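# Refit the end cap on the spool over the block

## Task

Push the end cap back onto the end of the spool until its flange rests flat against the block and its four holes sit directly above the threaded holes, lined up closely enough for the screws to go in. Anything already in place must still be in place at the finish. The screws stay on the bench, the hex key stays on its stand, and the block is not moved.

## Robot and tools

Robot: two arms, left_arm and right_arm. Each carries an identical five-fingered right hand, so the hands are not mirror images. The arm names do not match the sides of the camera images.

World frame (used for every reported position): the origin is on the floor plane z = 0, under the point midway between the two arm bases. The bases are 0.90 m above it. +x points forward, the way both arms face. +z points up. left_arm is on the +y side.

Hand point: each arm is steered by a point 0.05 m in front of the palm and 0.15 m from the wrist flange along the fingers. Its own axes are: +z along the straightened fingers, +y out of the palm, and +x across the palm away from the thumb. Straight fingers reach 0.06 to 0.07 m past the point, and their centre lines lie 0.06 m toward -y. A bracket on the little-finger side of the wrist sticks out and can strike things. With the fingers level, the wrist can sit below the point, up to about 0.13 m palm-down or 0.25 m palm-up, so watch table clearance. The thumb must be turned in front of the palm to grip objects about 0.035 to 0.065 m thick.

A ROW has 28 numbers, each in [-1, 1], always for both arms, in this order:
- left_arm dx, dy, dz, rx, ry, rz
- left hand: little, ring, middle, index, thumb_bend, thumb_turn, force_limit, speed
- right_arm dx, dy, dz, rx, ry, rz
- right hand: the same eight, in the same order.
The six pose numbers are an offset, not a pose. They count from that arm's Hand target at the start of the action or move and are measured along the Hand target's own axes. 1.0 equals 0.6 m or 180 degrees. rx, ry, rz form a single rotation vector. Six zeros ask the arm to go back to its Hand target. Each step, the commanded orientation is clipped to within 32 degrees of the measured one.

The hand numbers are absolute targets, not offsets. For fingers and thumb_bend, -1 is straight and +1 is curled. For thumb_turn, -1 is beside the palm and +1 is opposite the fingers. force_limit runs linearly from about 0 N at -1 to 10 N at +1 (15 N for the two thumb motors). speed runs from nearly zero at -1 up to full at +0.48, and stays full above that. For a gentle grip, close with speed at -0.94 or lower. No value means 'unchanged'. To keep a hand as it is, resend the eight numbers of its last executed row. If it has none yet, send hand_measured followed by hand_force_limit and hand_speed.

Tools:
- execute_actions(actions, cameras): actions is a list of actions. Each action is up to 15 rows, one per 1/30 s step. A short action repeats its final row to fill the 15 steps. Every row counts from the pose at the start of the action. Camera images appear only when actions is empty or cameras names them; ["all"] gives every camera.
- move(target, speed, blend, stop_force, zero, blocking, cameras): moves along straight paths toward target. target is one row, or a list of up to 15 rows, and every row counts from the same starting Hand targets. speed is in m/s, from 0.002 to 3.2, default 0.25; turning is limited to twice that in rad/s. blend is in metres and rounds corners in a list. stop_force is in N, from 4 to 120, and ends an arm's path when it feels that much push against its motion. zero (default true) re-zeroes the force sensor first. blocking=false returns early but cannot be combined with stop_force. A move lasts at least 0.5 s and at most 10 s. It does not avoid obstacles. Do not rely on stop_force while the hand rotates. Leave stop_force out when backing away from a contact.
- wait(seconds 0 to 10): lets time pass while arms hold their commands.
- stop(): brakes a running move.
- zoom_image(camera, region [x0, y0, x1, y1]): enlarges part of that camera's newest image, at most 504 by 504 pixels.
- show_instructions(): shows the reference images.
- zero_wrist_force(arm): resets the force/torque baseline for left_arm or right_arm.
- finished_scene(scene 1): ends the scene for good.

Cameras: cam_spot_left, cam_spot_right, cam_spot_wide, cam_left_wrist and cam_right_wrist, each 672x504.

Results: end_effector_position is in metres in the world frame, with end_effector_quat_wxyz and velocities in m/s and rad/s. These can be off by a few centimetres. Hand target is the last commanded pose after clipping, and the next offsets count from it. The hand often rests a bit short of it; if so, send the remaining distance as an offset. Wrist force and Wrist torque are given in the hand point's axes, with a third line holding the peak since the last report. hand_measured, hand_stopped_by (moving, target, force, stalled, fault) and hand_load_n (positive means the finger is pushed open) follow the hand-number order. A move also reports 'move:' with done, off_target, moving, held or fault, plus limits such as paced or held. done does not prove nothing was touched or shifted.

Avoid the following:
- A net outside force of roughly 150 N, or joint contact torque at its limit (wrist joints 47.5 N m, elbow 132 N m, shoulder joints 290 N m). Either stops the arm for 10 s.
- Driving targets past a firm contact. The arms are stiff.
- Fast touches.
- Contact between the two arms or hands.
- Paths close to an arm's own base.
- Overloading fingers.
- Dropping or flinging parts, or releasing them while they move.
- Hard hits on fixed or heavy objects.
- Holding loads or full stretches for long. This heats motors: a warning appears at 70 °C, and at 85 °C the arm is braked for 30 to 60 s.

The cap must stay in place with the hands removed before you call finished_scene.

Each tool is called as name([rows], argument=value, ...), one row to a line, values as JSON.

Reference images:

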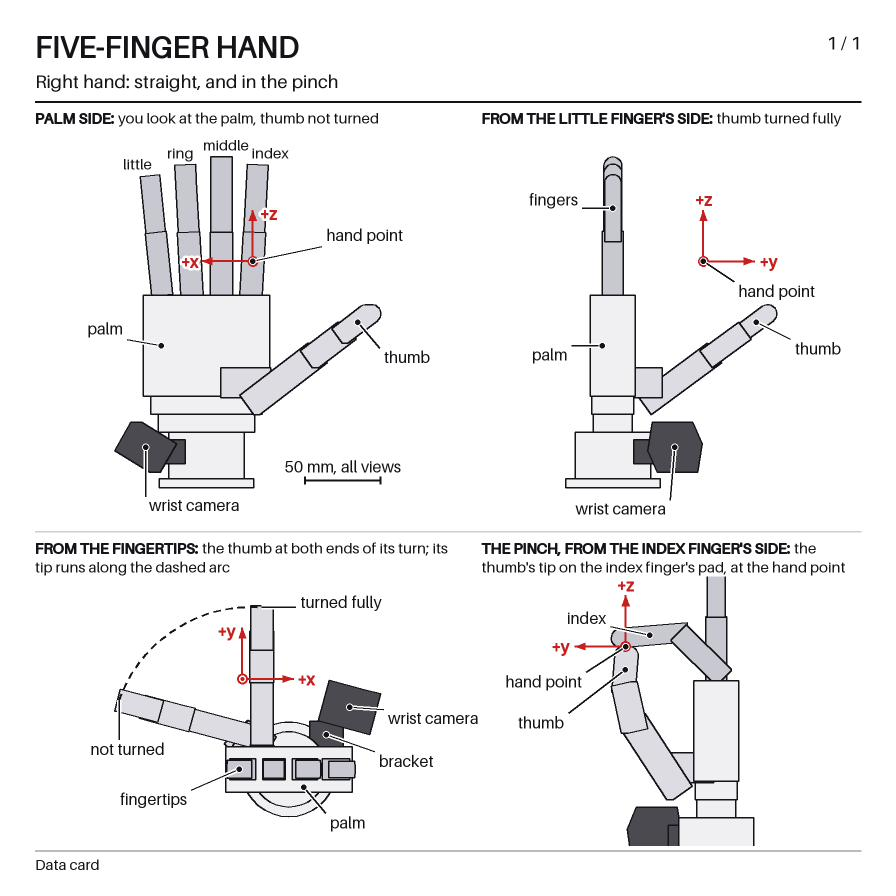

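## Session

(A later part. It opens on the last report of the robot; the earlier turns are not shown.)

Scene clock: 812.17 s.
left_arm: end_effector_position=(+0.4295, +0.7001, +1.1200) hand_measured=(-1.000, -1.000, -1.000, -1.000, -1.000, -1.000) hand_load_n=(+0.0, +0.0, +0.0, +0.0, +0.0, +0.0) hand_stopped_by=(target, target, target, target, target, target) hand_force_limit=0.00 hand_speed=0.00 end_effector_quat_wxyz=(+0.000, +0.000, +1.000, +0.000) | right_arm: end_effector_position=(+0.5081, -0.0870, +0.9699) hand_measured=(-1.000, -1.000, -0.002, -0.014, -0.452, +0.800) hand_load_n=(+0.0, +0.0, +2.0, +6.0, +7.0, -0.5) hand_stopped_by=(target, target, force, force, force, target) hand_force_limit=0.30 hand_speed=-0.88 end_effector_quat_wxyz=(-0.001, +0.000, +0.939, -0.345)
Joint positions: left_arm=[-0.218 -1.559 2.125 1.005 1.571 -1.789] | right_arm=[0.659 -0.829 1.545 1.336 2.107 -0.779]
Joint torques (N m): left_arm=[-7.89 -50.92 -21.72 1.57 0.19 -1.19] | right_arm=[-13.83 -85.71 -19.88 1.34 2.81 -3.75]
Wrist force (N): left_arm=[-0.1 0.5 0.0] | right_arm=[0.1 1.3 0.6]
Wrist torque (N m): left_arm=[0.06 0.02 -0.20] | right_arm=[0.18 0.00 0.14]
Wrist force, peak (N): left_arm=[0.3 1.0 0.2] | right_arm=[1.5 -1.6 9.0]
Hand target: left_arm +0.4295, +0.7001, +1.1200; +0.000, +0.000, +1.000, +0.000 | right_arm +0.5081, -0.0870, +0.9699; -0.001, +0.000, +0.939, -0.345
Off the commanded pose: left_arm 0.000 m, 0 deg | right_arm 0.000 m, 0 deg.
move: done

move(target=[0,0,0,0,0,0,-1,-1,-1,-1,-1,-1,0,0,-0.02,0,0,0,0,0,-1,-1,0.4,0.4,0.2,0.8,0.3,-0.88], speed=0.01, stop_force=4, cameras=["cam_right_wrist","cam_spot_left","cam_spot_right"])

zoom_image(camera="cam_right_wrist", region=[200, 230, 460, 490])

zoom_image(camera="cam_spot_left", region=[400, 240, 480, 320])

Scene clock: 815.77 s.
left_arm: end_effector_position=(+0.4295, +0.7001, +1.1200) hand_measured=(-1.000, -1.000, -1.000, -1.000, -1.000, -1.000) hand_load_n=(+0.0, +0.0, +0.0, +0.0, +0.0, +0.0) hand_stopped_by=(target, target, target, target, target, target) hand_force_limit=0.00 hand_speed=0.00 end_effector_quat_wxyz=(+0.000, +0.000, +1.000, +0.000) | right_arm: end_effector_position=(+0.5088, -0.0870, +0.9699) hand_measured=(-1.000, -1.000, -0.002, -0.014, -0.452, +0.800) hand_load_n=(+0.0, +0.0, +3.5, +4.5, +7.5, -1.5) hand_stopped_by=(target, target, force, force, force, target) hand_force_limit=0.30 hand_speed=-0.88 end_effector_quat_wxyz=(-0.001, +0.000, +0.939, -0.345)
Joint positions: left_arm=[-0.218 -1.559 2.125 1.005 1.571 -1.789] | right_arm=[0.658 -0.828 1.543 1.336 2.107 -0.779]
Joint torques (N m): left_arm=[-7.77 -50.19 -22.69 1.66 -0.19 -1.13] | right_arm=[9.84 -86.28 -19.4 0.29 -1.61 3.77]
Wrist force (N): left_arm=[0.0 0.8 0.4] | right_arm=[2.2 1.6 0.8]
Wrist torque (N m): left_arm=[0.08 0.00 -0.19] | right_arm=[0.19 -0.07 0.13]
Wrist force, peak (N): left_arm=[0.4 1.0 0.6] | right_arm=[5.7 1.6 1.2]
Hand target: left_arm +0.4295, +0.7001, +1.1200; +0.000, +0.000, +1.000, +0.000 | right_arm +0.5088, -0.0870, +0.9699; -0.001, +0.000, +0.939, -0.345 (not the last commanded pose)
Off the commanded pose: left_arm 0.000 m, 0 deg | right_arm 0.011 m, 0 deg.
move: contact (right_arm)
camera_calibration:
cam_right_wrist: T_world_to_cam=[[-0.293092, 0.735047, -0.611394, 0.808255], [0.825308, 0.51734, 0.226332, -0.597307], [0.482663, -0.438252, -0.758268, 0.568444], [0, 0, 0, 1]] pos_world=[0.455489, -0.0359724, 1.06039]
Images, in order (width x height): cam_spot_left 672x504, cam_spot_right 672x504, cam_right_wrist 672x504.

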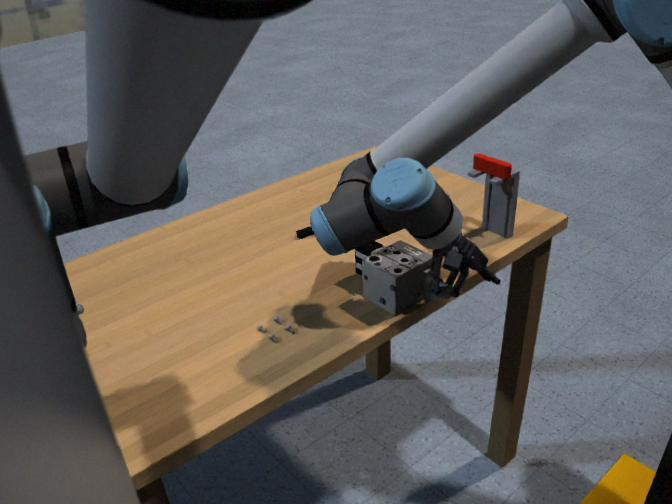

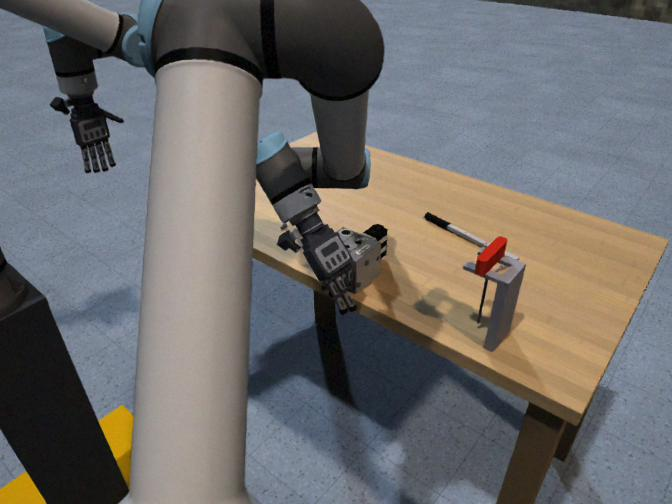

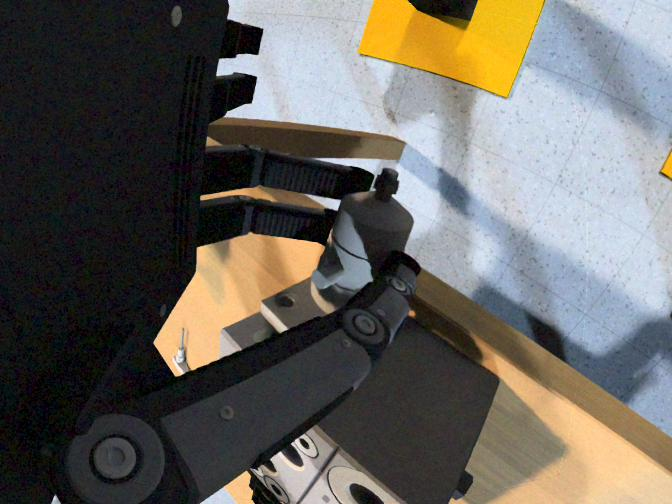

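Scaled by 1.938 from the camera's 672x504 image, which has a finer 960x720 frame.

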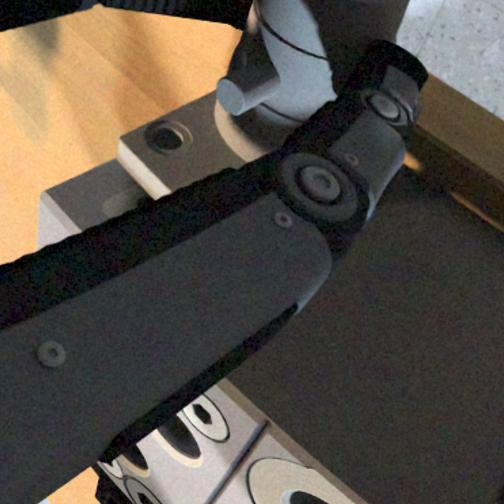

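Scaled by 6.300 from the camera's 672x504 image, which has a finer 960x720 frame.

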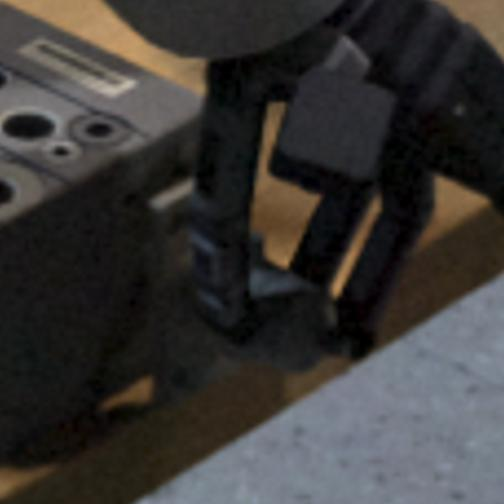

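zoom_image(camera="cam_right_wrist", region=[210, 260, 350, 380])

Scaled by 3.600 from the camera's 672x504 image, which has a finer 960x720 frame.

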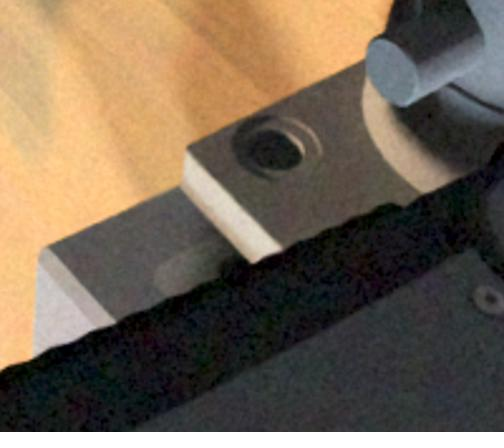

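zoom_image(camera="cam_right_wrist", region=[240, 170, 480, 420])

zoom_image(camera="cam_right_wrist", region=[240, 110, 480, 350])

Scaled by 2.016 from the camera's 672x504 image, which has a finer 960x720 frame.

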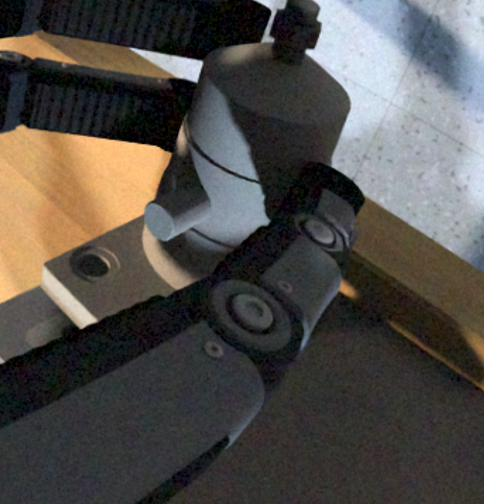

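Scaled by 2.100 from the camera's 672x504 image, which has a finer 960x720 frame.

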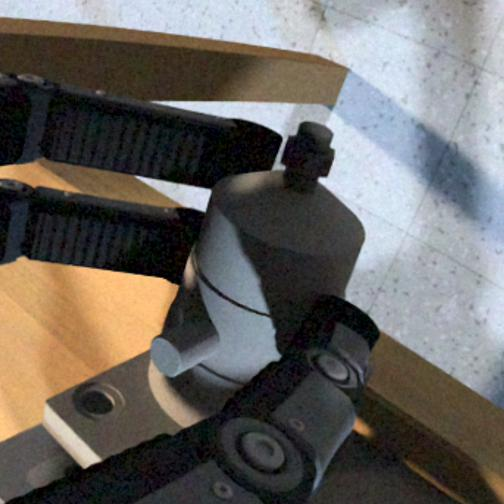

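move([
  [0,0,0,0,0,0,-1,-1,-1,-1,-1,-1,0,0,0.004,0,0,0,0,0,-1,-1,0.4,0.4,0.2,0.8,0.3,-0.88],
  [0,0,0,0,0,0,-1,-1,-1,-1,-1,-1,0,0,0.004,0.001,0,0,0,0.02,-1,-1,0.4,0.4,0.2,0.8,0.3,-0.88],
], speed=0.02, cameras=["cam_right_wrist"])

zoom_image(camera="cam_right_wrist", region=[240, 170, 480, 420])

Scene clock: 837.73 s.
left_arm: end_effector_position=(+0.4295, +0.7001, +1.1200) hand_measured=(-1.000, -1.000, -1.000, -1.000, -1.000, -1.000) hand_load_n=(+0.0, +0.0, +0.0, +0.0, +0.0, +0.0) hand_stopped_by=(target, target, target, target, target, target) hand_force_limit=0.00 hand_speed=0.00 end_effector_quat_wxyz=(+0.000, +0.000, +1.000, +0.000) | right_arm: end_effector_position=(+0.5064, -0.0866, +0.9695) hand_measured=(-1.000, -1.000, -0.002, -0.014, -0.452, +0.800) hand_load_n=(+0.0, +0.0, +2.5, +5.5, +7.5, +0.0) hand_stopped_by=(target, target, force, force, force, target) hand_force_limit=0.30 hand_speed=-0.88 end_effector_quat_wxyz=(+0.010, +0.029, +0.938, -0.345)
Joint positions: left_arm=[-0.218 -1.559 2.125 1.005 1.571 -1.789] | right_arm=[0.665 -0.829 1.55 1.334 2.104 -0.709]
Joint torques (N m): left_arm=[-7.33 -48.53 -22.65 1.42 -1 -1.14] | right_arm=[6.29 -65.01 -19.64 1.2 -1.15 -2.47]
Wrist force (N): left_arm=[0.0 0.6 0.2] | right_arm=[0.3 1.3 0.6]
Wrist torque (N m): left_arm=[0.06 0.02 -0.20] | right_arm=[0.19 -0.09 0.03]
Wrist force, peak (N): left_arm=[0.3 1.1 0.7] | right_arm=[2.4 1.7 1.1]
Hand target: left_arm +0.4295, +0.7001, +1.1200; +0.000, +0.000, +1.000, +0.000 | right_arm +0.5064, -0.0866, +0.9695; +0.010, +0.029, +0.938, -0.345
Off the commanded pose: left_arm 0.000 m, 0 deg | right_arm 0.000 m, 0 deg.
move: done
camera_calibration:
cam_right_wrist: T_world_to_cam=[[-0.232171, 0.747575, -0.622276, 0.787693], [0.8393, 0.477315, 0.260282, -0.638906], [0.491602, -0.461846, -0.738258, 0.543559], [0, 0, 0, 1]] pos_world=[0.451899, -0.0328593, 1.05775]
Images, in order (width x height): cam_right_wrist 672x504.

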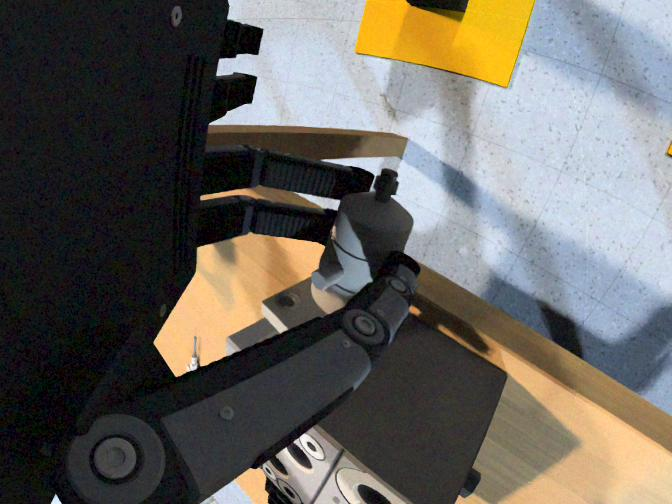

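Scaled by 2.016 from the camera's 672x504 image, which has a finer 960x720 frame.

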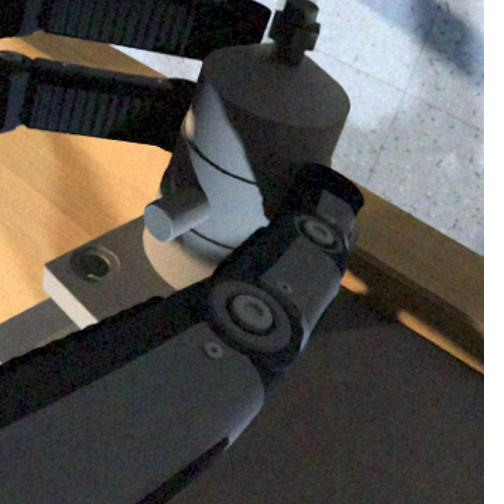

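move(target=[0,0,0,0,0,0,-1,-1,-1,-1,-1,-1,0,0,-0.0366,0.0023,0,0,0,0,-1,-1,0.4,0.4,0.2,0.8,0.3,-0.88], speed=0.01, stop_force=4, cameras=["cam_right_wrist"])

zoom_image(camera="cam_right_wrist", region=[240, 170, 480, 420])

Scene clock: 841.77 s.
left_arm: end_effector_position=(+0.4295, +0.7001, +1.1200) hand_measured=(-1.000, -1.000, -1.000, -1.000, -1.000, -1.000) hand_load_n=(+0.0, +0.0, +0.0, +0.0, +0.0, +0.0) hand_stopped_by=(target, target, target, target, target, target) hand_force_limit=0.00 hand_speed=0.00 end_effector_quat_wxyz=(+0.000, +0.000, +1.000, +0.000) | right_arm: end_effector_position=(+0.5084, -0.0866, +0.9695) hand_measured=(-1.000, -1.000, -0.002, -0.014, -0.452, +0.800) hand_load_n=(+0.0, +0.0, +4.5, +4.5, +7.0, -2.0) hand_stopped_by=(target, target, force, force, force, target) hand_force_limit=0.30 hand_speed=-0.88 end_effector_quat_wxyz=(+0.010, +0.029, +0.938, -0.345)
Joint positions: left_arm=[-0.218 -1.559 2.125 1.005 1.571 -1.789] | right_arm=[0.664 -0.827 1.547 1.335 2.104 -0.711]
Joint torques (N m): left_arm=[-6.97 -48.11 -23.47 1.8 -0.89 -1.09] | right_arm=[7.58 -85.93 -20.19 0.66 -1.47 3.66]
Wrist force (N): left_arm=[0.1 0.4 0.6] | right_arm=[3.1 0.7 1.0]
Wrist torque (N m): left_arm=[0.01 -0.01 -0.19] | right_arm=[0.18 -0.10 0.13]
Wrist force, peak (N): left_arm=[0.2 0.9 0.6] | right_arm=[6.1 0.1 2.3]
Hand target: left_arm +0.4295, +0.7001, +1.1200; +0.000, +0.000, +1.000, +0.000 | right_arm +0.5084, -0.0866, +0.9695; +0.010, +0.029, +0.938, -0.345 (not the last commanded pose)
Off the commanded pose: left_arm 0.000 m, 0 deg | right_arm 0.020 m, 0 deg.
move: contact (right_arm)
camera_calibration:
cam_right_wrist: T_world_to_cam=[[-0.232496, 0.74761, -0.622113, 0.788132], [0.839271, 0.477455, 0.260118, -0.640394], [0.491497, -0.461645, -0.738454, 0.542835], [0, 0, 0, 1]] pos_world=[0.4539, -0.0328589, 1.05774]
Images, in order (width x height): cam_right_wrist 672x504.

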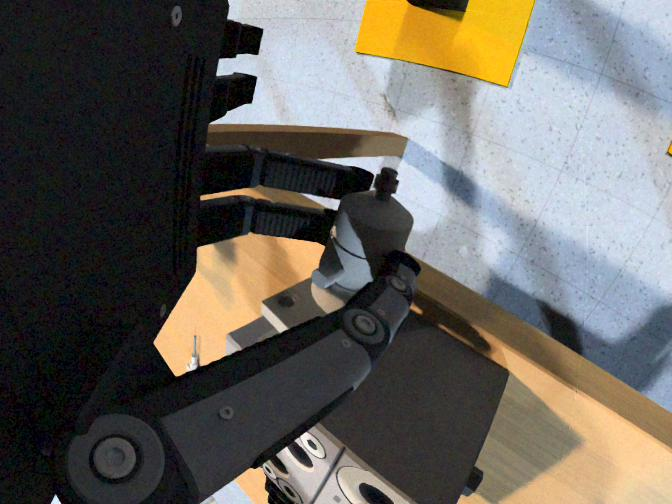

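Scaled by 2.016 from the camera's 672x504 image, which has a finer 960x720 frame.

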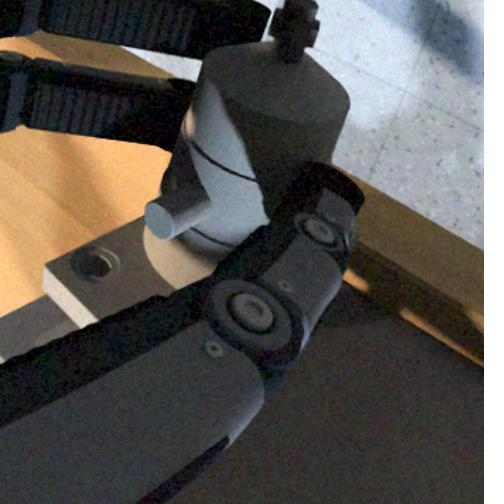

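move(target=[0,0,0,0,0,0,-1,-1,-1,-1,-1,-1,0,0,-0.0013,0,0.001,0,0,0,-1,-1,0.4,0.4,0.2,0.8,0.3,-0.88], speed=0.01)

move(target=[0,0,0,0,0,0,-1,-1,-1,-1,-1,-1,0,0,0,0,-0.002,0,0,0,-1,-1,0.4,0.4,0.2,0.8,0.3,-0.88], speed=0.01)

move(target=[0,0,0,0,0,0,-1,-1,-1,-1,-1,-1,0,0,0,0.001,0.001,0,0,0,-1,-1,0.4,0.4,0.2,0.8,0.3,-0.88], speed=0.01)

move(target=[0,0,0,0,0,0,-1,-1,-1,-1,-1,-1,0,0,0,-0.002,0,0,0,0,-1,-1,0.4,0.4,0.2,0.8,0.3,-0.88], speed=0.01)

Scene clock: 854.60 s.
left_arm: end_effector_position=(+0.4295, +0.7001, +1.1200) hand_measured=(-1.000, -1.000, -1.000, -1.000, -1.000, -1.000) hand_load_n=(+0.0, +0.0, +0.0, +0.0, +0.0, +0.0) hand_stopped_by=(target, target, target, target, target, target) hand_force_limit=0.00 hand_speed=0.00 end_effector_quat_wxyz=(+0.000, +0.000, +1.000, +0.000) | right_arm: end_effector_position=(+0.5091, -0.0870, +0.9691) hand_measured=(-1.000, -1.000, -0.002, -0.012, -0.452, +0.800) hand_load_n=(+0.0, +0.0, +5.5, +3.0, +8.0, -4.5) hand_stopped_by=(target, target, force, force, force, target) hand_force_limit=0.30 hand_speed=-0.88 end_effector_quat_wxyz=(+0.010, +0.029, +0.938, -0.345)
Joint positions: left_arm=[-0.218 -1.559 2.125 1.005 1.571 -1.789] | right_arm=[0.662 -0.827 1.547 1.334 2.105 -0.712]
Joint torques (N m): left_arm=[-8.81 -48.82 -23.93 1.82 -0.68 -0.99] | right_arm=[-17.04 -67.31 -45.37 0.04 3.43 -3.11]
Wrist force (N): left_arm=[0.5 0.6 0.6] | right_arm=[6.5 -0.7 -2.4]
Wrist torque (N m): left_arm=[0.03 -0.08 -0.16] | right_arm=[0.15 -0.09 0.07]
Wrist force, peak (N): left_arm=[0.7 0.7 0.6] | right_arm=[6.6 -0.9 -3.2]
Hand target: left_arm +0.4295, +0.7001, +1.1200; +0.000, +0.000, +1.000, +0.000 | right_arm +0.5092, -0.0870, +0.9691; +0.010, +0.029, +0.938, -0.345
Off the commanded pose: left_arm 0.000 m, 0 deg | right_arm 0.000 m, 0 deg.
move: done

Scene clock: 855.30 s.
left_arm: end_effector_position=(+0.4295, +0.7001, +1.1200) hand_measured=(-1.000, -1.000, -1.000, -1.000, -1.000, -1.000) hand_load_n=(+0.0, +0.0, +0.0, +0.0, +0.0, +0.0) hand_stopped_by=(target, target, target, target, target, target) hand_force_limit=0.00 hand_speed=0.00 end_effector_quat_wxyz=(+0.000, +0.000, +1.000, +0.000) | right_arm: end_effector_position=(+0.5092, -0.0863, +0.9699) hand_measured=(-1.000, -1.000, -0.002, -0.012, -0.452, +0.800) hand_load_n=(+0.0, +0.0, +10.5, +7.0, +5.0, -1.5) hand_stopped_by=(target, target, force, force, force, target) hand_force_limit=0.30 hand_speed=-0.88 end_effector_quat_wxyz=(+0.010, +0.029, +0.938, -0.345)
Joint positions: left_arm=[-0.218 -1.559 2.125 1.005 1.571 -1.789] | right_arm=[0.663 -0.827 1.545 1.336 2.104 -0.711]
Joint torques (N m): left_arm=[-8.39 -47.73 -22.65 1.85 -0.48 -0.95] | right_arm=[13.83 -90.81 -50.12 5.35 -1.49 3.69]
Wrist force (N): left_arm=[0.3 0.2 0.5] | right_arm=[5.6 -1.0 10.8]
Wrist torque (N m): left_arm=[0.00 -0.04 -0.18] | right_arm=[0.28 -0.06 -0.05]
Wrist force, peak (N): left_arm=[0.4 1.0 0.0] | right_arm=[5.6 -1.2 10.8]
Hand target: left_arm +0.4295, +0.7001, +1.1200; +0.000, +0.000, +1.000, +0.000 | right_arm +0.5092, -0.0862, +0.9700; +0.010, +0.029, +0.938, -0.345
Off the commanded pose: left_arm 0.000 m, 0 deg | right_arm 0.000 m, 0 deg.
move: done

Scene clock: 856.00 s.
left_arm: end_effector_position=(+0.4295, +0.7001, +1.1200) hand_measured=(-1.000, -1.000, -1.000, -1.000, -1.000, -1.000) hand_load_n=(+0.0, +0.0, +0.0, +0.0, +0.0, +0.0) hand_stopped_by=(target, target, target, target, target, target) hand_force_limit=0.00 hand_speed=0.00 end_effector_quat_wxyz=(+0.000, +0.000, +1.000, +0.000) | right_arm: end_effector_position=(+0.5092, -0.0862, +0.9692) hand_measured=(-1.000, -1.000, -0.002, -0.012, -0.452, +0.800) hand_load_n=(+0.0, +0.0, +9.5, +6.5, +5.0, -1.0) hand_stopped_by=(target, target, force, force, force, target) hand_force_limit=0.30 hand_speed=-0.88 end_effector_quat_wxyz=(+0.010, +0.029, +0.938, -0.345)
Joint positions: left_arm=[-0.218 -1.559 2.125 1.005 1.571 -1.789] | right_arm=[0.663 -0.826 1.545 1.335 2.104 -0.711]
Joint torques (N m): left_arm=[-8.32 -47.31 -23.85 1.94 -0.7 -1.29] | right_arm=[12.85 -66.98 -47.72 -1.98 -1.9 3.8]
Wrist force (N): left_arm=[0.3 0.8 0.3] | right_arm=[5.6 -8.9 3.7]
Wrist torque (N m): left_arm=[0.08 -0.04 -0.17] | right_arm=[0.34 -0.09 -0.02]
Wrist force, peak (N): left_arm=[1.0 0.5 0.4] | right_arm=[5.8 -1.1 10.8]
Hand target: left_arm +0.4295, +0.7001, +1.1200; +0.000, +0.000, +1.000, +0.000 | right_arm +0.5092, -0.0862, +0.9691; +0.010, +0.029, +0.938, -0.345
Off the commanded pose: left_arm 0.000 m, 0 deg | right_arm 0.000 m, 0 deg.
move: done

Scene clock: 856.70 s.
left_arm: end_effector_position=(+0.4295, +0.7001, +1.1200) hand_measured=(-1.000, -1.000, -1.000, -1.000, -1.000, -1.000) hand_load_n=(+0.0, +0.0, +0.0, +0.0, +0.0, +0.0) hand_stopped_by=(target, target, target, target, target, target) hand_force_limit=0.00 hand_speed=0.00 end_effector_quat_wxyz=(+0.000, +0.000, +1.000, +0.000) | right_arm: end_effector_position=(+0.5091, -0.0871, +0.9699) hand_measured=(-1.000, -1.000, -0.002, -0.012, -0.452, +0.800) hand_load_n=(+0.0, +0.0, +7.0, +3.5, +8.5, -1.5) hand_stopped_by=(target, target, force, force, force, target) hand_force_limit=0.30 hand_speed=-0.88 end_effector_quat_wxyz=(+0.010, +0.029, +0.938, -0.345)
Joint positions: left_arm=[-0.218 -1.559 2.125 1.005 1.571 -1.789] | right_arm=[0.662 -0.828 1.546 1.335 2.105 -0.712]
Joint torques (N m): left_arm=[-5.52 -47.95 -24.86 2.03 -0.69 -1.23] | right_arm=[-16.79 -86.66 -21.92 1.52 3.28 -3.14]
Wrist force (N): left_arm=[0.0 0.8 0.5] | right_arm=[3.8 3.0 3.5]
Wrist torque (N m): left_arm=[0.07 0.00 -0.18] | right_arm=[0.14 -0.05 0.08]
Wrist force, peak (N): left_arm=[0.5 0.9 0.4] | right_arm=[6.9 -6.6 6.5]
Hand target: left_arm +0.4295, +0.7001, +1.1200; +0.000, +0.000, +1.000, +0.000 | right_arm +0.5091, -0.0871, +0.9699; +0.010, +0.029, +0.938, -0.345
Off the commanded pose: left_arm 0.000 m, 0 deg | right_arm 0.000 m, 0 deg.
move: done

move(target=[0,0,0,0,0,0,-1,-1,-1,-1,-1,-1,0,0,0.0025,0.0003,0.0001,0,0.0067,0,-1,-1,0.4,0.4,0.2,0.8,0.3,-0.88], speed=0.02)

move(target=[0,0,0,0,0,0,-1,-1,-1,-1,-1,-1,0,0,-0.0366,0.0023,0,0,0,0,-1,-1,0.4,0.4,0.2,0.8,0.3,-0.88], speed=0.01, stop_force=5)

Scene clock: 866.37 s.
left_arm: end_effector_position=(+0.4295, +0.7001, +1.1200) hand_measured=(-1.000, -1.000, -1.000, -1.000, -1.000, -1.000) hand_load_n=(+0.0, +0.0, +0.0, +0.0, +0.0, +0.0) hand_stopped_by=(target, target, target, target, target, target) hand_force_limit=0.00 hand_speed=0.00 end_effector_quat_wxyz=(+0.000, +0.000, +1.000, +0.000) | right_arm: end_effector_position=(+0.5076, -0.0869, +0.9697) hand_measured=(-1.000, -1.000, -0.002, -0.012, -0.452, +0.800) hand_load_n=(+0.0, +0.0, +4.5, +3.5, +8.0, +1.0) hand_stopped_by=(target, target, force, force, force, target) hand_force_limit=0.30 hand_speed=-0.88 end_effector_quat_wxyz=(+0.000, +0.033, +0.938, -0.344)
Joint positions: left_arm=[-0.218 -1.559 2.125 1.005 1.571 -1.789] | right_arm=[0.659 -0.824 1.542 1.351 2.09 -0.707]
Joint torques (N m): left_arm=[-6.33 -45.9 -24.3 1.83 -0.69 -1.05] | right_arm=[-8.14 -74.01 -35.73 2.7 1.42 2.22]
Wrist force (N): left_arm=[0.0 0.6 0.3] | right_arm=[-0.8 1.1 -0.2]
Wrist torque (N m): left_arm=[0.07 0.01 -0.19] | right_arm=[0.11 -0.01 -0.02]
Wrist force, peak (N): left_arm=[0.4 0.7 0.5] | right_arm=[4.1 3.1 3.8]
Hand target: left_arm +0.4295, +0.7001, +1.1200; +0.000, +0.000, +1.000, +0.000 | right_arm +0.5076, -0.0869, +0.9697; +0.000, +0.033, +0.938, -0.344
Off the commanded pose: left_arm 0.000 m, 0 deg | right_arm 0.000 m, 0 deg.
move: done

Scene clock: 867.53 s.
left_arm: end_effector_position=(+0.4295, +0.7001, +1.1200) hand_measured=(-1.000, -1.000, -1.000, -1.000, -1.000, -1.000) hand_load_n=(+0.0, +0.0, +0.0, +0.0, +0.0, +0.0) hand_stopped_by=(target, target, target, target, target, target) hand_force_limit=0.00 hand_speed=0.00 end_effector_quat_wxyz=(+0.000, +0.000, +1.000, +0.000) | right_arm: end_effector_position=(+0.5089, -0.0869, +0.9696) hand_measured=(-1.000, -1.000, -0.002, -0.012, -0.452, +0.800) hand_load_n=(+0.0, +0.0, +7.0, +2.5, +8.5, -1.5) hand_stopped_by=(target, target, force, force, force, target) hand_force_limit=0.30 hand_speed=-0.88 end_effector_quat_wxyz=(+0.000, +0.033, +0.938, -0.344)
Joint positions: left_arm=[-0.218 -1.559 2.125 1.005 1.571 -1.789] | right_arm=[0.658 -0.823 1.54 1.351 2.091 -0.708]
Joint torques (N m): left_arm=[-6.62 -47.41 -24.08 1.89 -0.43 -1.37] | right_arm=[9.14 -88.26 -19.91 0.84 -1.2 3.88]
Wrist force (N): left_arm=[0.4 0.6 0.5] | right_arm=[3.7 1.2 0.8]
Wrist torque (N m): left_arm=[0.05 -0.05 -0.17] | right_arm=[0.11 -0.07 0.06]
Wrist force, peak (N): left_arm=[0.6 0.8 0.5] | right_arm=[7.3 0.9 2.3]
Hand target: left_arm +0.4295, +0.7001, +1.1200; +0.000, +0.000, +1.000, +0.000 | right_arm +0.5089, -0.0869, +0.9696; +0.000, +0.033, +0.938, -0.344 (not the last commanded pose)
Off the commanded pose: left_arm 0.000 m, 0 deg | right_arm 0.021 m, 0 deg.
move: contact (right_arm)

move(target=[0,0,0,0,0,0,-1,-1,-1,-1,-1,-1,0,0,-0.0366,0.0023,0,0,0,0,-1,-1,0.4,0.4,0.2,0.8,0.3,-0.88], speed=0.01, stop_force=11, cameras=["cam_right_wrist","cam_spot_left","cam_spot_right"])

zoom_image(camera="cam_right_wrist", region=[240, 170, 480, 420])

zoom_image(camera="cam_spot_right", region=[290, 220, 400, 310])

Scene clock: 873.70 s.
left_arm: end_effector_position=(+0.4295, +0.7001, +1.1200) hand_measured=(-1.000, -1.000, -1.000, -1.000, -1.000, -1.000) hand_load_n=(+0.0, +0.0, +0.0, +0.0, +0.0, +0.0) hand_stopped_by=(target, target, target, target, target, target) hand_force_limit=0.00 hand_speed=0.00 end_effector_quat_wxyz=(+0.000, +0.000, +1.000, +0.000) | right_arm: end_effector_position=(+0.5114, -0.0869, +0.9695) hand_measured=(-1.000, -1.000, -0.004, -0.012, -0.452, +0.800) hand_load_n=(+0.0, +0.0, +12.5, +5.5, +9.5, -3.0) hand_stopped_by=(target, target, force, force, force, target) hand_force_limit=0.30 hand_speed=-0.88 end_effector_quat_wxyz=(+0.000, +0.033, +0.938, -0.344)
Joint positions: left_arm=[-0.218 -1.559 2.125 1.005 1.571 -1.789] | right_arm=[0.656 -0.821 1.536 1.352 2.092 -0.71]
Joint torques (N m): left_arm=[-6.93 -48.79 -24.92 1.53 -1.18 -1.06] | right_arm=[9.11 -89.05 -24.58 -0.58 -1.49 3.73]
Wrist force (N): left_arm=[0.0 0.5 0.7] | right_arm=[6.2 -1.9 6.3]
Wrist torque (N m): left_arm=[0.02 0.00 -0.19] | right_arm=[0.23 -0.08 0.00]
Wrist force, peak (N): left_arm=[0.3 0.6 0.9] | right_arm=[14.8 -1.6 6.5]
Hand target: left_arm +0.4295, +0.7001, +1.1200; +0.000, +0.000, +1.000, +0.000 | right_arm +0.5114, -0.0869, +0.9695; +0.000, +0.033, +0.938, -0.344 (not the last commanded pose)
Off the commanded pose: left_arm 0.000 m, 0 deg | right_arm 0.020 m, 0 deg.
move: contact (right_arm)
camera_calibration:
cam_right_wrist: T_world_to_cam=[[-0.232031, 0.751654, -0.617397, 0.784732], [0.84977, 0.465508, 0.247374, -0.636875], [0.473342, -0.467247, -0.746745, 0.558081], [0, 0, 0, 1]] pos_world=[0.459115, -0.0326148, 1.05878]
Images, in order (width x height): cam_spot_left 672x504, cam_spot_right 672x504, cam_right_wrist 672x504.

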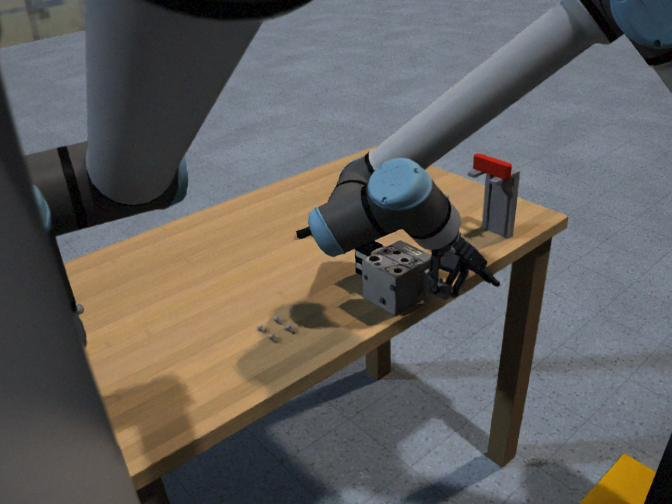

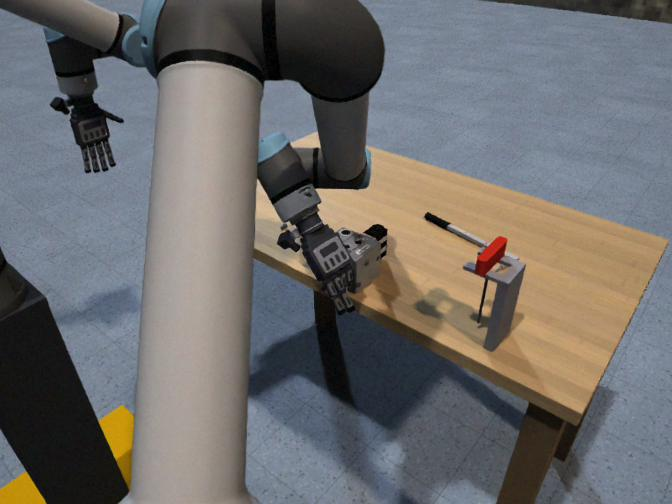

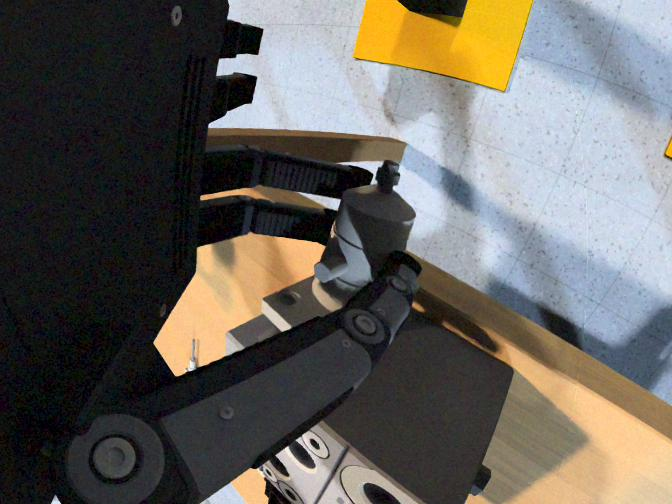

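Scaled by 2.016 from the camera's 672x504 image, which has a finer 960x720 frame.

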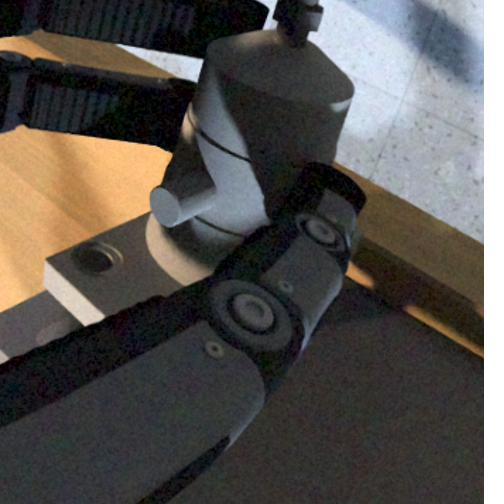

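Scaled by 4.582 from the camera's 672x504 image, which has a finer 960x720 frame.

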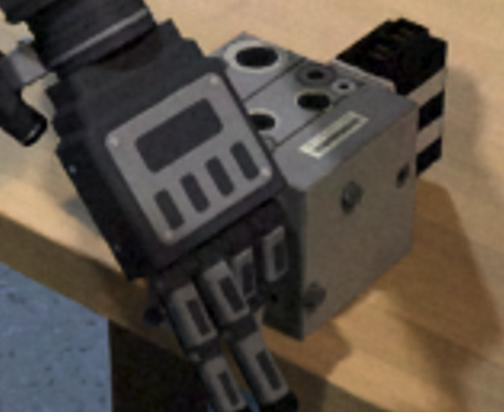

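move(target=[0,0,0,0,0,0,-1,-1,-1,-1,-1,-1,0,0,0.0033,-0.0002,0,0,0,0,-1,-1,0.4,0.4,0.2,0.8,0.3,-0.88], speed=0.02)

move(target=[0,0,0,0,0,0,-1,-1,-1,-1,-1,-1,0,0,0.029,-0.0018,0,0,0,0,-1,-1,0.4,0.4,0.2,0.8,0.3,-0.88], speed=0.03)

Scene clock: 885.73 s.
left_arm: end_effector_position=(+0.4295, +0.7001, +1.1200) hand_measured=(-1.000, -1.000, -1.000, -1.000, -1.000, -1.000) hand_load_n=(+0.0, +0.0, +0.0, +0.0, +0.0, +0.0) hand_stopped_by=(target, target, target, target, target, target) hand_force_limit=0.00 hand_speed=0.00 end_effector_quat_wxyz=(+0.000, +0.000, +1.000, +0.000) | right_arm: end_effector_position=(+0.5094, -0.0869, +0.9696) hand_measured=(-1.000, -1.000, -0.002, -0.012, -0.452, +0.800) hand_load_n=(+0.0, +0.0, +7.0, +6.5, +10.0, +2.5) hand_stopped_by=(target, target, force, force, force, target) hand_force_limit=0.30 hand_speed=-0.88 end_effector_quat_wxyz=(+0.000, +0.033, +0.938, -0.344)
Joint positions: left_arm=[-0.218 -1.559 2.125 1.005 1.571 -1.789] | right_arm=[0.658 -0.823 1.539 1.351 2.091 -0.708]
Joint torques (N m): left_arm=[-8.35 -50.49 -26.38 1.87 -0.9 -1.09] | right_arm=[6.52 -81.73 -22.52 0.93 -2.2 2.81]
Wrist force (N): left_arm=[0.3 0.5 0.3] | right_arm=[-1.6 0.8 3.3]
Wrist torque (N m): left_arm=[0.04 -0.04 -0.18] | right_arm=[0.26 0.12 -0.04]
Wrist force, peak (N): left_arm=[0.4 0.9 0.3] | right_arm=[6.2 -2.2 6.8]
Hand target: left_arm +0.4295, +0.7001, +1.1200; +0.000, +0.000, +1.000, +0.000 | right_arm +0.5094, -0.0869, +0.9696; +0.000, +0.033, +0.938, -0.344
Off the commanded pose: left_arm 0.000 m, 0 deg | right_arm 0.000 m, 0 deg.
move: done

Scene clock: 886.57 s.
left_arm: end_effector_position=(+0.4295, +0.7001, +1.1200) hand_measured=(-1.000, -1.000, -1.000, -1.000, -1.000, -1.000) hand_load_n=(+0.0, +0.0, +0.0, +0.0, +0.0, +0.0) hand_stopped_by=(target, target, target, target, target, target) hand_force_limit=0.00 hand_speed=0.00 end_effector_quat_wxyz=(+0.000, +0.000, +1.000, +0.000) | right_arm: end_effector_position=(+0.4918, -0.0866, +0.9699) hand_measured=(-1.000, -1.000, -0.002, -0.012, -0.452, +0.800) hand_load_n=(-0.5, +0.0, +7.0, +4.5, +11.5, +0.5) hand_stopped_by=(target, target, force, force, force, target) hand_force_limit=0.30 hand_speed=-0.88 end_effector_quat_wxyz=(+0.000, +0.033, +0.938, -0.344)
Joint positions: left_arm=[-0.218 -1.559 2.125 1.005 1.571 -1.789] | right_arm=[0.673 -0.836 1.567 1.344 2.084 -0.693]
Joint torques (N m): left_arm=[-8.71 -49.54 -25.28 1.83 -1.02 -0.7] | right_arm=[-16.12 -68.32 -40.85 3.5 0.44 -1.57]
Wrist force (N): left_arm=[-0.1 0.6 0.8] | right_arm=[-1.7 0.9 -1.1]
Wrist torque (N m): left_arm=[0.02 0.00 -0.20] | right_arm=[0.17 0.02 0.00]
Wrist force, peak (N): left_arm=[0.0 0.6 0.8] | right_arm=[-2.1 0.9 3.4]
Hand target: left_arm +0.4295, +0.7001, +1.1200; +0.000, +0.000, +1.000, +0.000 | right_arm +0.4920, -0.0866, +0.9699; +0.000, +0.033, +0.938, -0.344
Off the commanded pose: left_arm 0.000 m, 0 deg | right_arm 0.000 m, 0 deg.
move: done

move(target=[0,0,0,0,0,0,-1,-1,-1,-1,-1,-1,0,0,0,0,-0.0008,0,0,0,-1,-1,0.4,0.4,0.2,0.8,0.3,-0.88], speed=0.02)

move(target=[0,0,0,0,0,0,-1,-1,-1,-1,-1,-1,0,0,0,0,-0.0008,0,0,0,-1,-1,0.4,0.4,0.2,0.8,0.3,-0.88], speed=0.02)

Scene clock: 892.33 s.
left_arm: end_effector_position=(+0.4295, +0.7001, +1.1200) hand_measured=(-1.000, -1.000, -1.000, -1.000, -1.000, -1.000) hand_load_n=(+0.0, +0.0, +0.0, +0.0, +0.0, +0.0) hand_stopped_by=(target, target, target, target, target, target) hand_force_limit=0.00 hand_speed=0.00 end_effector_quat_wxyz=(+0.000, +0.000, +1.000, +0.000) | right_arm: end_effector_position=(+0.4920, -0.0864, +0.9702) hand_measured=(-1.000, -1.000, -0.002, -0.012, -0.452, +0.800) hand_load_n=(+0.0, -0.5, +6.5, +5.5, +11.0, +1.5) hand_stopped_by=(target, target, force, force, force, target) hand_force_limit=0.30 hand_speed=-0.88 end_effector_quat_wxyz=(+0.000, +0.033, +0.938, -0.344)
Joint positions: left_arm=[-0.218 -1.559 2.125 1.005 1.571 -1.789] | right_arm=[0.673 -0.836 1.566 1.345 2.084 -0.693]
Joint torques (N m): left_arm=[-8.58 -48.54 -26.09 1.72 -0.45 -0.69] | right_arm=[10.13 -83.65 -40.97 6.78 -2.21 3.52]
Wrist force (N): left_arm=[0.1 0.4 0.4] | right_arm=[-1.1 1.6 1.2]
Wrist torque (N m): left_arm=[0.02 -0.01 -0.19] | right_arm=[0.26 0.05 0.01]
Wrist force, peak (N): left_arm=[0.2 1.1 0.3] | right_arm=[-1.3 1.2 1.4]
Hand target: left_arm +0.4295, +0.7001, +1.1200; +0.000, +0.000, +1.000, +0.000 | right_arm +0.4920, -0.0863, +0.9703; +0.000, +0.033, +0.938, -0.344
Off the commanded pose: left_arm 0.000 m, 0 deg | right_arm 0.000 m, 0 deg.
move: done

Scene clock: 893.03 s.
left_arm: end_effector_position=(+0.4295, +0.7001, +1.1200) hand_measured=(-1.000, -1.000, -1.000, -1.000, -1.000, -1.000) hand_load_n=(+0.0, +0.0, +0.0, +0.0, +0.0, +0.0) hand_stopped_by=(target, target, target, target, target, target) hand_force_limit=0.00 hand_speed=0.00 end_effector_quat_wxyz=(+0.000, +0.000, +1.000, +0.000) | right_arm: end_effector_position=(+0.4920, -0.0860, +0.9706) hand_measured=(-1.000, -1.000, -0.002, -0.012, -0.452, +0.800) hand_load_n=(+0.0, +0.0, +6.5, +6.5, +10.0, +2.5) hand_stopped_by=(target, target, force, force, force, target) hand_force_limit=0.30 hand_speed=-0.88 end_effector_quat_wxyz=(+0.000, +0.033, +0.938, -0.344)
Joint positions: left_arm=[-0.218 -1.559 2.125 1.005 1.571 -1.789] | right_arm=[0.673 -0.836 1.565 1.346 2.083 -0.693]
Joint torques (N m): left_arm=[-6.61 -49.07 -26.41 1.86 -0.54 -1.28] | right_arm=[12.51 -85.92 -42.13 6.87 -2.13 3.03]
Wrist force (N): left_arm=[0.2 0.8 0.4] | right_arm=[-1.2 0.8 3.1]
Wrist torque (N m): left_arm=[0.08 -0.02 -0.16] | right_arm=[0.23 0.14 -0.01]
Wrist force, peak (N): left_arm=[0.2 0.6 0.7] | right_arm=[-1.1 1.0 3.4]
Hand target: left_arm +0.4295, +0.7001, +1.1200; +0.000, +0.000, +1.000, +0.000 | right_arm +0.4920, -0.0860, +0.9706; +0.000, +0.033, +0.938, -0.344
Off the commanded pose: left_arm 0.000 m, 0 deg | right_arm 0.000 m, 0 deg.
move: done

move(target=[0,0,0,0,0,0,-1,-1,-1,-1,-1,-1,0,0,0,0,0.0035,0,-0.0194,0,-1,-1,0.4,0.4,0.2,0.8,0.3,-0.88], speed=0.03, cameras=["cam_right_wrist"])

zoom_image(camera="cam_right_wrist", region=[240, 170, 480, 420])

Scene clock: 899.70 s.
left_arm: end_effector_position=(+0.4295, +0.7001, +1.1200) hand_measured=(-1.000, -1.000, -1.000, -1.000, -1.000, -1.000) hand_load_n=(+0.0, +0.0, +0.0, +0.0, +0.0, +0.0) hand_stopped_by=(target, target, target, target, target, target) hand_force_limit=0.00 hand_speed=0.00 end_effector_quat_wxyz=(+0.000, +0.000, +1.000, +0.000) | right_arm: end_effector_position=(+0.4919, -0.0874, +0.9690) hand_measured=(-1.000, -1.000, -0.002, -0.012, -0.452, +0.800) hand_load_n=(+0.0, +0.0, +6.5, +5.0, +11.0, +1.0) hand_stopped_by=(target, target, force, force, force, target) hand_force_limit=0.30 hand_speed=-0.88 end_effector_quat_wxyz=(+0.028, +0.022, +0.938, -0.345)
Joint positions: left_arm=[-0.218 -1.559 2.125 1.005 1.571 -1.789] | right_arm=[0.686 -0.848 1.588 1.296 2.125 -0.704]
Joint torques (N m): left_arm=[-5.46 -48.91 -26.25 1.61 -0.79 -1.09] | right_arm=[-6.28 -68.77 -32.62 7.78 -1.87 -1.37]
Wrist force (N): left_arm=[0.1 0.4 0.0] | right_arm=[-1.5 1.0 0.9]
Wrist torque (N m): left_arm=[0.04 0.00 -0.20] | right_arm=[0.21 0.09 0.17]
Wrist force, peak (N): left_arm=[0.6 0.9 0.1] | right_arm=[-1.2 1.1 3.5]
Hand target: left_arm +0.4295, +0.7001, +1.1200; +0.000, +0.000, +1.000, +0.000 | right_arm +0.4919, -0.0874, +0.9690; +0.028, +0.022, +0.938, -0.345
Off the commanded pose: left_arm 0.000 m, 0 deg | right_arm 0.000 m, 0 deg.
move: done
camera_calibration:
cam_right_wrist: T_world_to_cam=[[-0.232547, 0.740078, -0.631036, 0.792683], [0.818261, 0.499583, 0.284368, -0.637282], [0.52571, -0.450224, -0.721753, 0.518224], [0, 0, 0, 1]] pos_world=[0.433364, -0.0349544, 1.05546]
Images, in order (width x height): cam_right_wrist 672x504.

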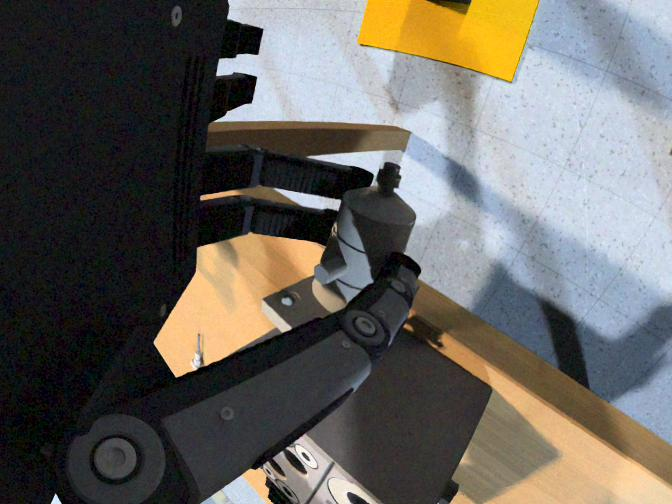

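Scaled by 2.016 from the camera's 672x504 image, which has a finer 960x720 frame.

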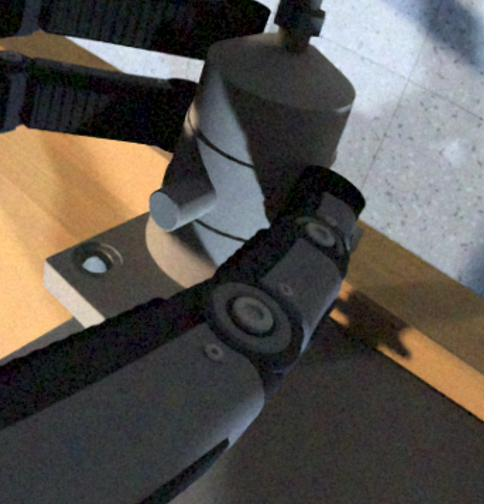

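move(target=[0,0,0,0,0,0,-1,-1,-1,-1,-1,-1,0,0,-0.0283,0.0017,0.0011,0,0,0,-1,-1,0.4,0.4,0.2,0.8,0.3,-0.88], speed=0.02, stop_force=4)

Scene clock: 905.43 s.
left_arm: end_effector_position=(+0.4295, +0.7001, +1.1200) hand_measured=(-1.000, -1.000, -1.000, -1.000, -1.000, -1.000) hand_load_n=(+0.0, +0.0, +0.0, +0.0, +0.0, +0.0) hand_stopped_by=(target, target, target, target, target, target) hand_force_limit=0.00 hand_speed=0.00 end_effector_quat_wxyz=(+0.000, +0.000, +1.000, +0.000) | right_arm: end_effector_position=(+0.5090, -0.0874, +0.9690) hand_measured=(-1.000, -1.000, -0.002, -0.012, -0.452, +0.800) hand_load_n=(+0.0, +0.0, +6.0, +5.5, +11.0, +2.0) hand_stopped_by=(target, target, force, force, force, target) hand_force_limit=0.30 hand_speed=-0.88 end_effector_quat_wxyz=(+0.028, +0.022, +0.938, -0.345)
Joint positions: left_arm=[-0.218 -1.559 2.125 1.005 1.571 -1.789] | right_arm=[0.671 -0.836 1.561 1.302 2.131 -0.719]
Joint torques (N m): left_arm=[-7.49 -48.36 -26.33 2.09 -1.02 -1.41] | right_arm=[9.89 -85.48 -17.01 0.84 -1.51 2.22]
Wrist force (N): left_arm=[0.1 0.4 0.3] | right_arm=[-1.8 0.7 0.4]
Wrist torque (N m): left_arm=[0.03 -0.01 -0.19] | right_arm=[0.21 0.12 0.14]
Wrist force, peak (N): left_arm=[0.7 1.0 0.3] | right_arm=[-1.8 1.1 1.0]
Hand target: left_arm +0.4295, +0.7001, +1.1200; +0.000, +0.000, +1.000, +0.000 | right_arm +0.5090, -0.0874, +0.9690; +0.028, +0.022, +0.938, -0.345
Off the commanded pose: left_arm 0.000 m, 0 deg | right_arm 0.000 m, 0 deg.
move: done

move(target=[0,0,0,0,0,0,-1,-1,-1,-1,-1,-1,0,0,-0.0349,0.0021,0.0013,0,0,0,-1,-1,0.4,0.4,0.2,0.8,0.3,-0.88], speed=0.01, stop_force=4)

Scene clock: 909.47 s.
left_arm: end_effector_position=(+0.4295, +0.7001, +1.1200) hand_measured=(-1.000, -1.000, -1.000, -1.000, -1.000, -1.000) hand_load_n=(+0.0, +0.0, +0.0, +0.0, +0.0, +0.0) hand_stopped_by=(target, target, target, target, target, target) hand_force_limit=0.00 hand_speed=0.00 end_effector_quat_wxyz=(+0.000, +0.000, +1.000, +0.000) | right_arm: end_effector_position=(+0.5114, -0.0874, +0.9690) hand_measured=(-1.000, -1.000, -0.002, -0.012, -0.452, +0.800) hand_load_n=(+0.0, +0.0, +7.0, +4.0, +11.5, +0.0) hand_stopped_by=(target, target, force, force, force, target) hand_force_limit=0.30 hand_speed=-0.88 end_effector_quat_wxyz=(+0.028, +0.022, +0.938, -0.345)
Joint positions: left_arm=[-0.218 -1.559 2.125 1.005 1.571 -1.789] | right_arm=[0.669 -0.834 1.557 1.303 2.132 -0.721]
Joint torques (N m): left_arm=[-7.48 -47.19 -27.89 2.28 -0.8 -1.52] | right_arm=[9.56 -83.4 -17.28 0.7 -2.04 3.46]
Wrist force (N): left_arm=[0.3 0.6 0.2] | right_arm=[-2.0 1.1 -0.1]
Wrist torque (N m): left_arm=[0.07 -0.04 -0.17] | right_arm=[0.17 0.06 0.10]
Wrist force, peak (N): left_arm=[0.4 0.9 0.6] | right_arm=[2.8 -0.6 1.3]
Hand target: left_arm +0.4295, +0.7001, +1.1200; +0.000, +0.000, +1.000, +0.000 | right_arm +0.5114, -0.0874, +0.9690; +0.028, +0.022, +0.938, -0.345 (not the last commanded pose)
Off the commanded pose: left_arm 0.000 m, 0 deg | right_arm 0.019 m, 0 deg.
move: contact (right_arm)


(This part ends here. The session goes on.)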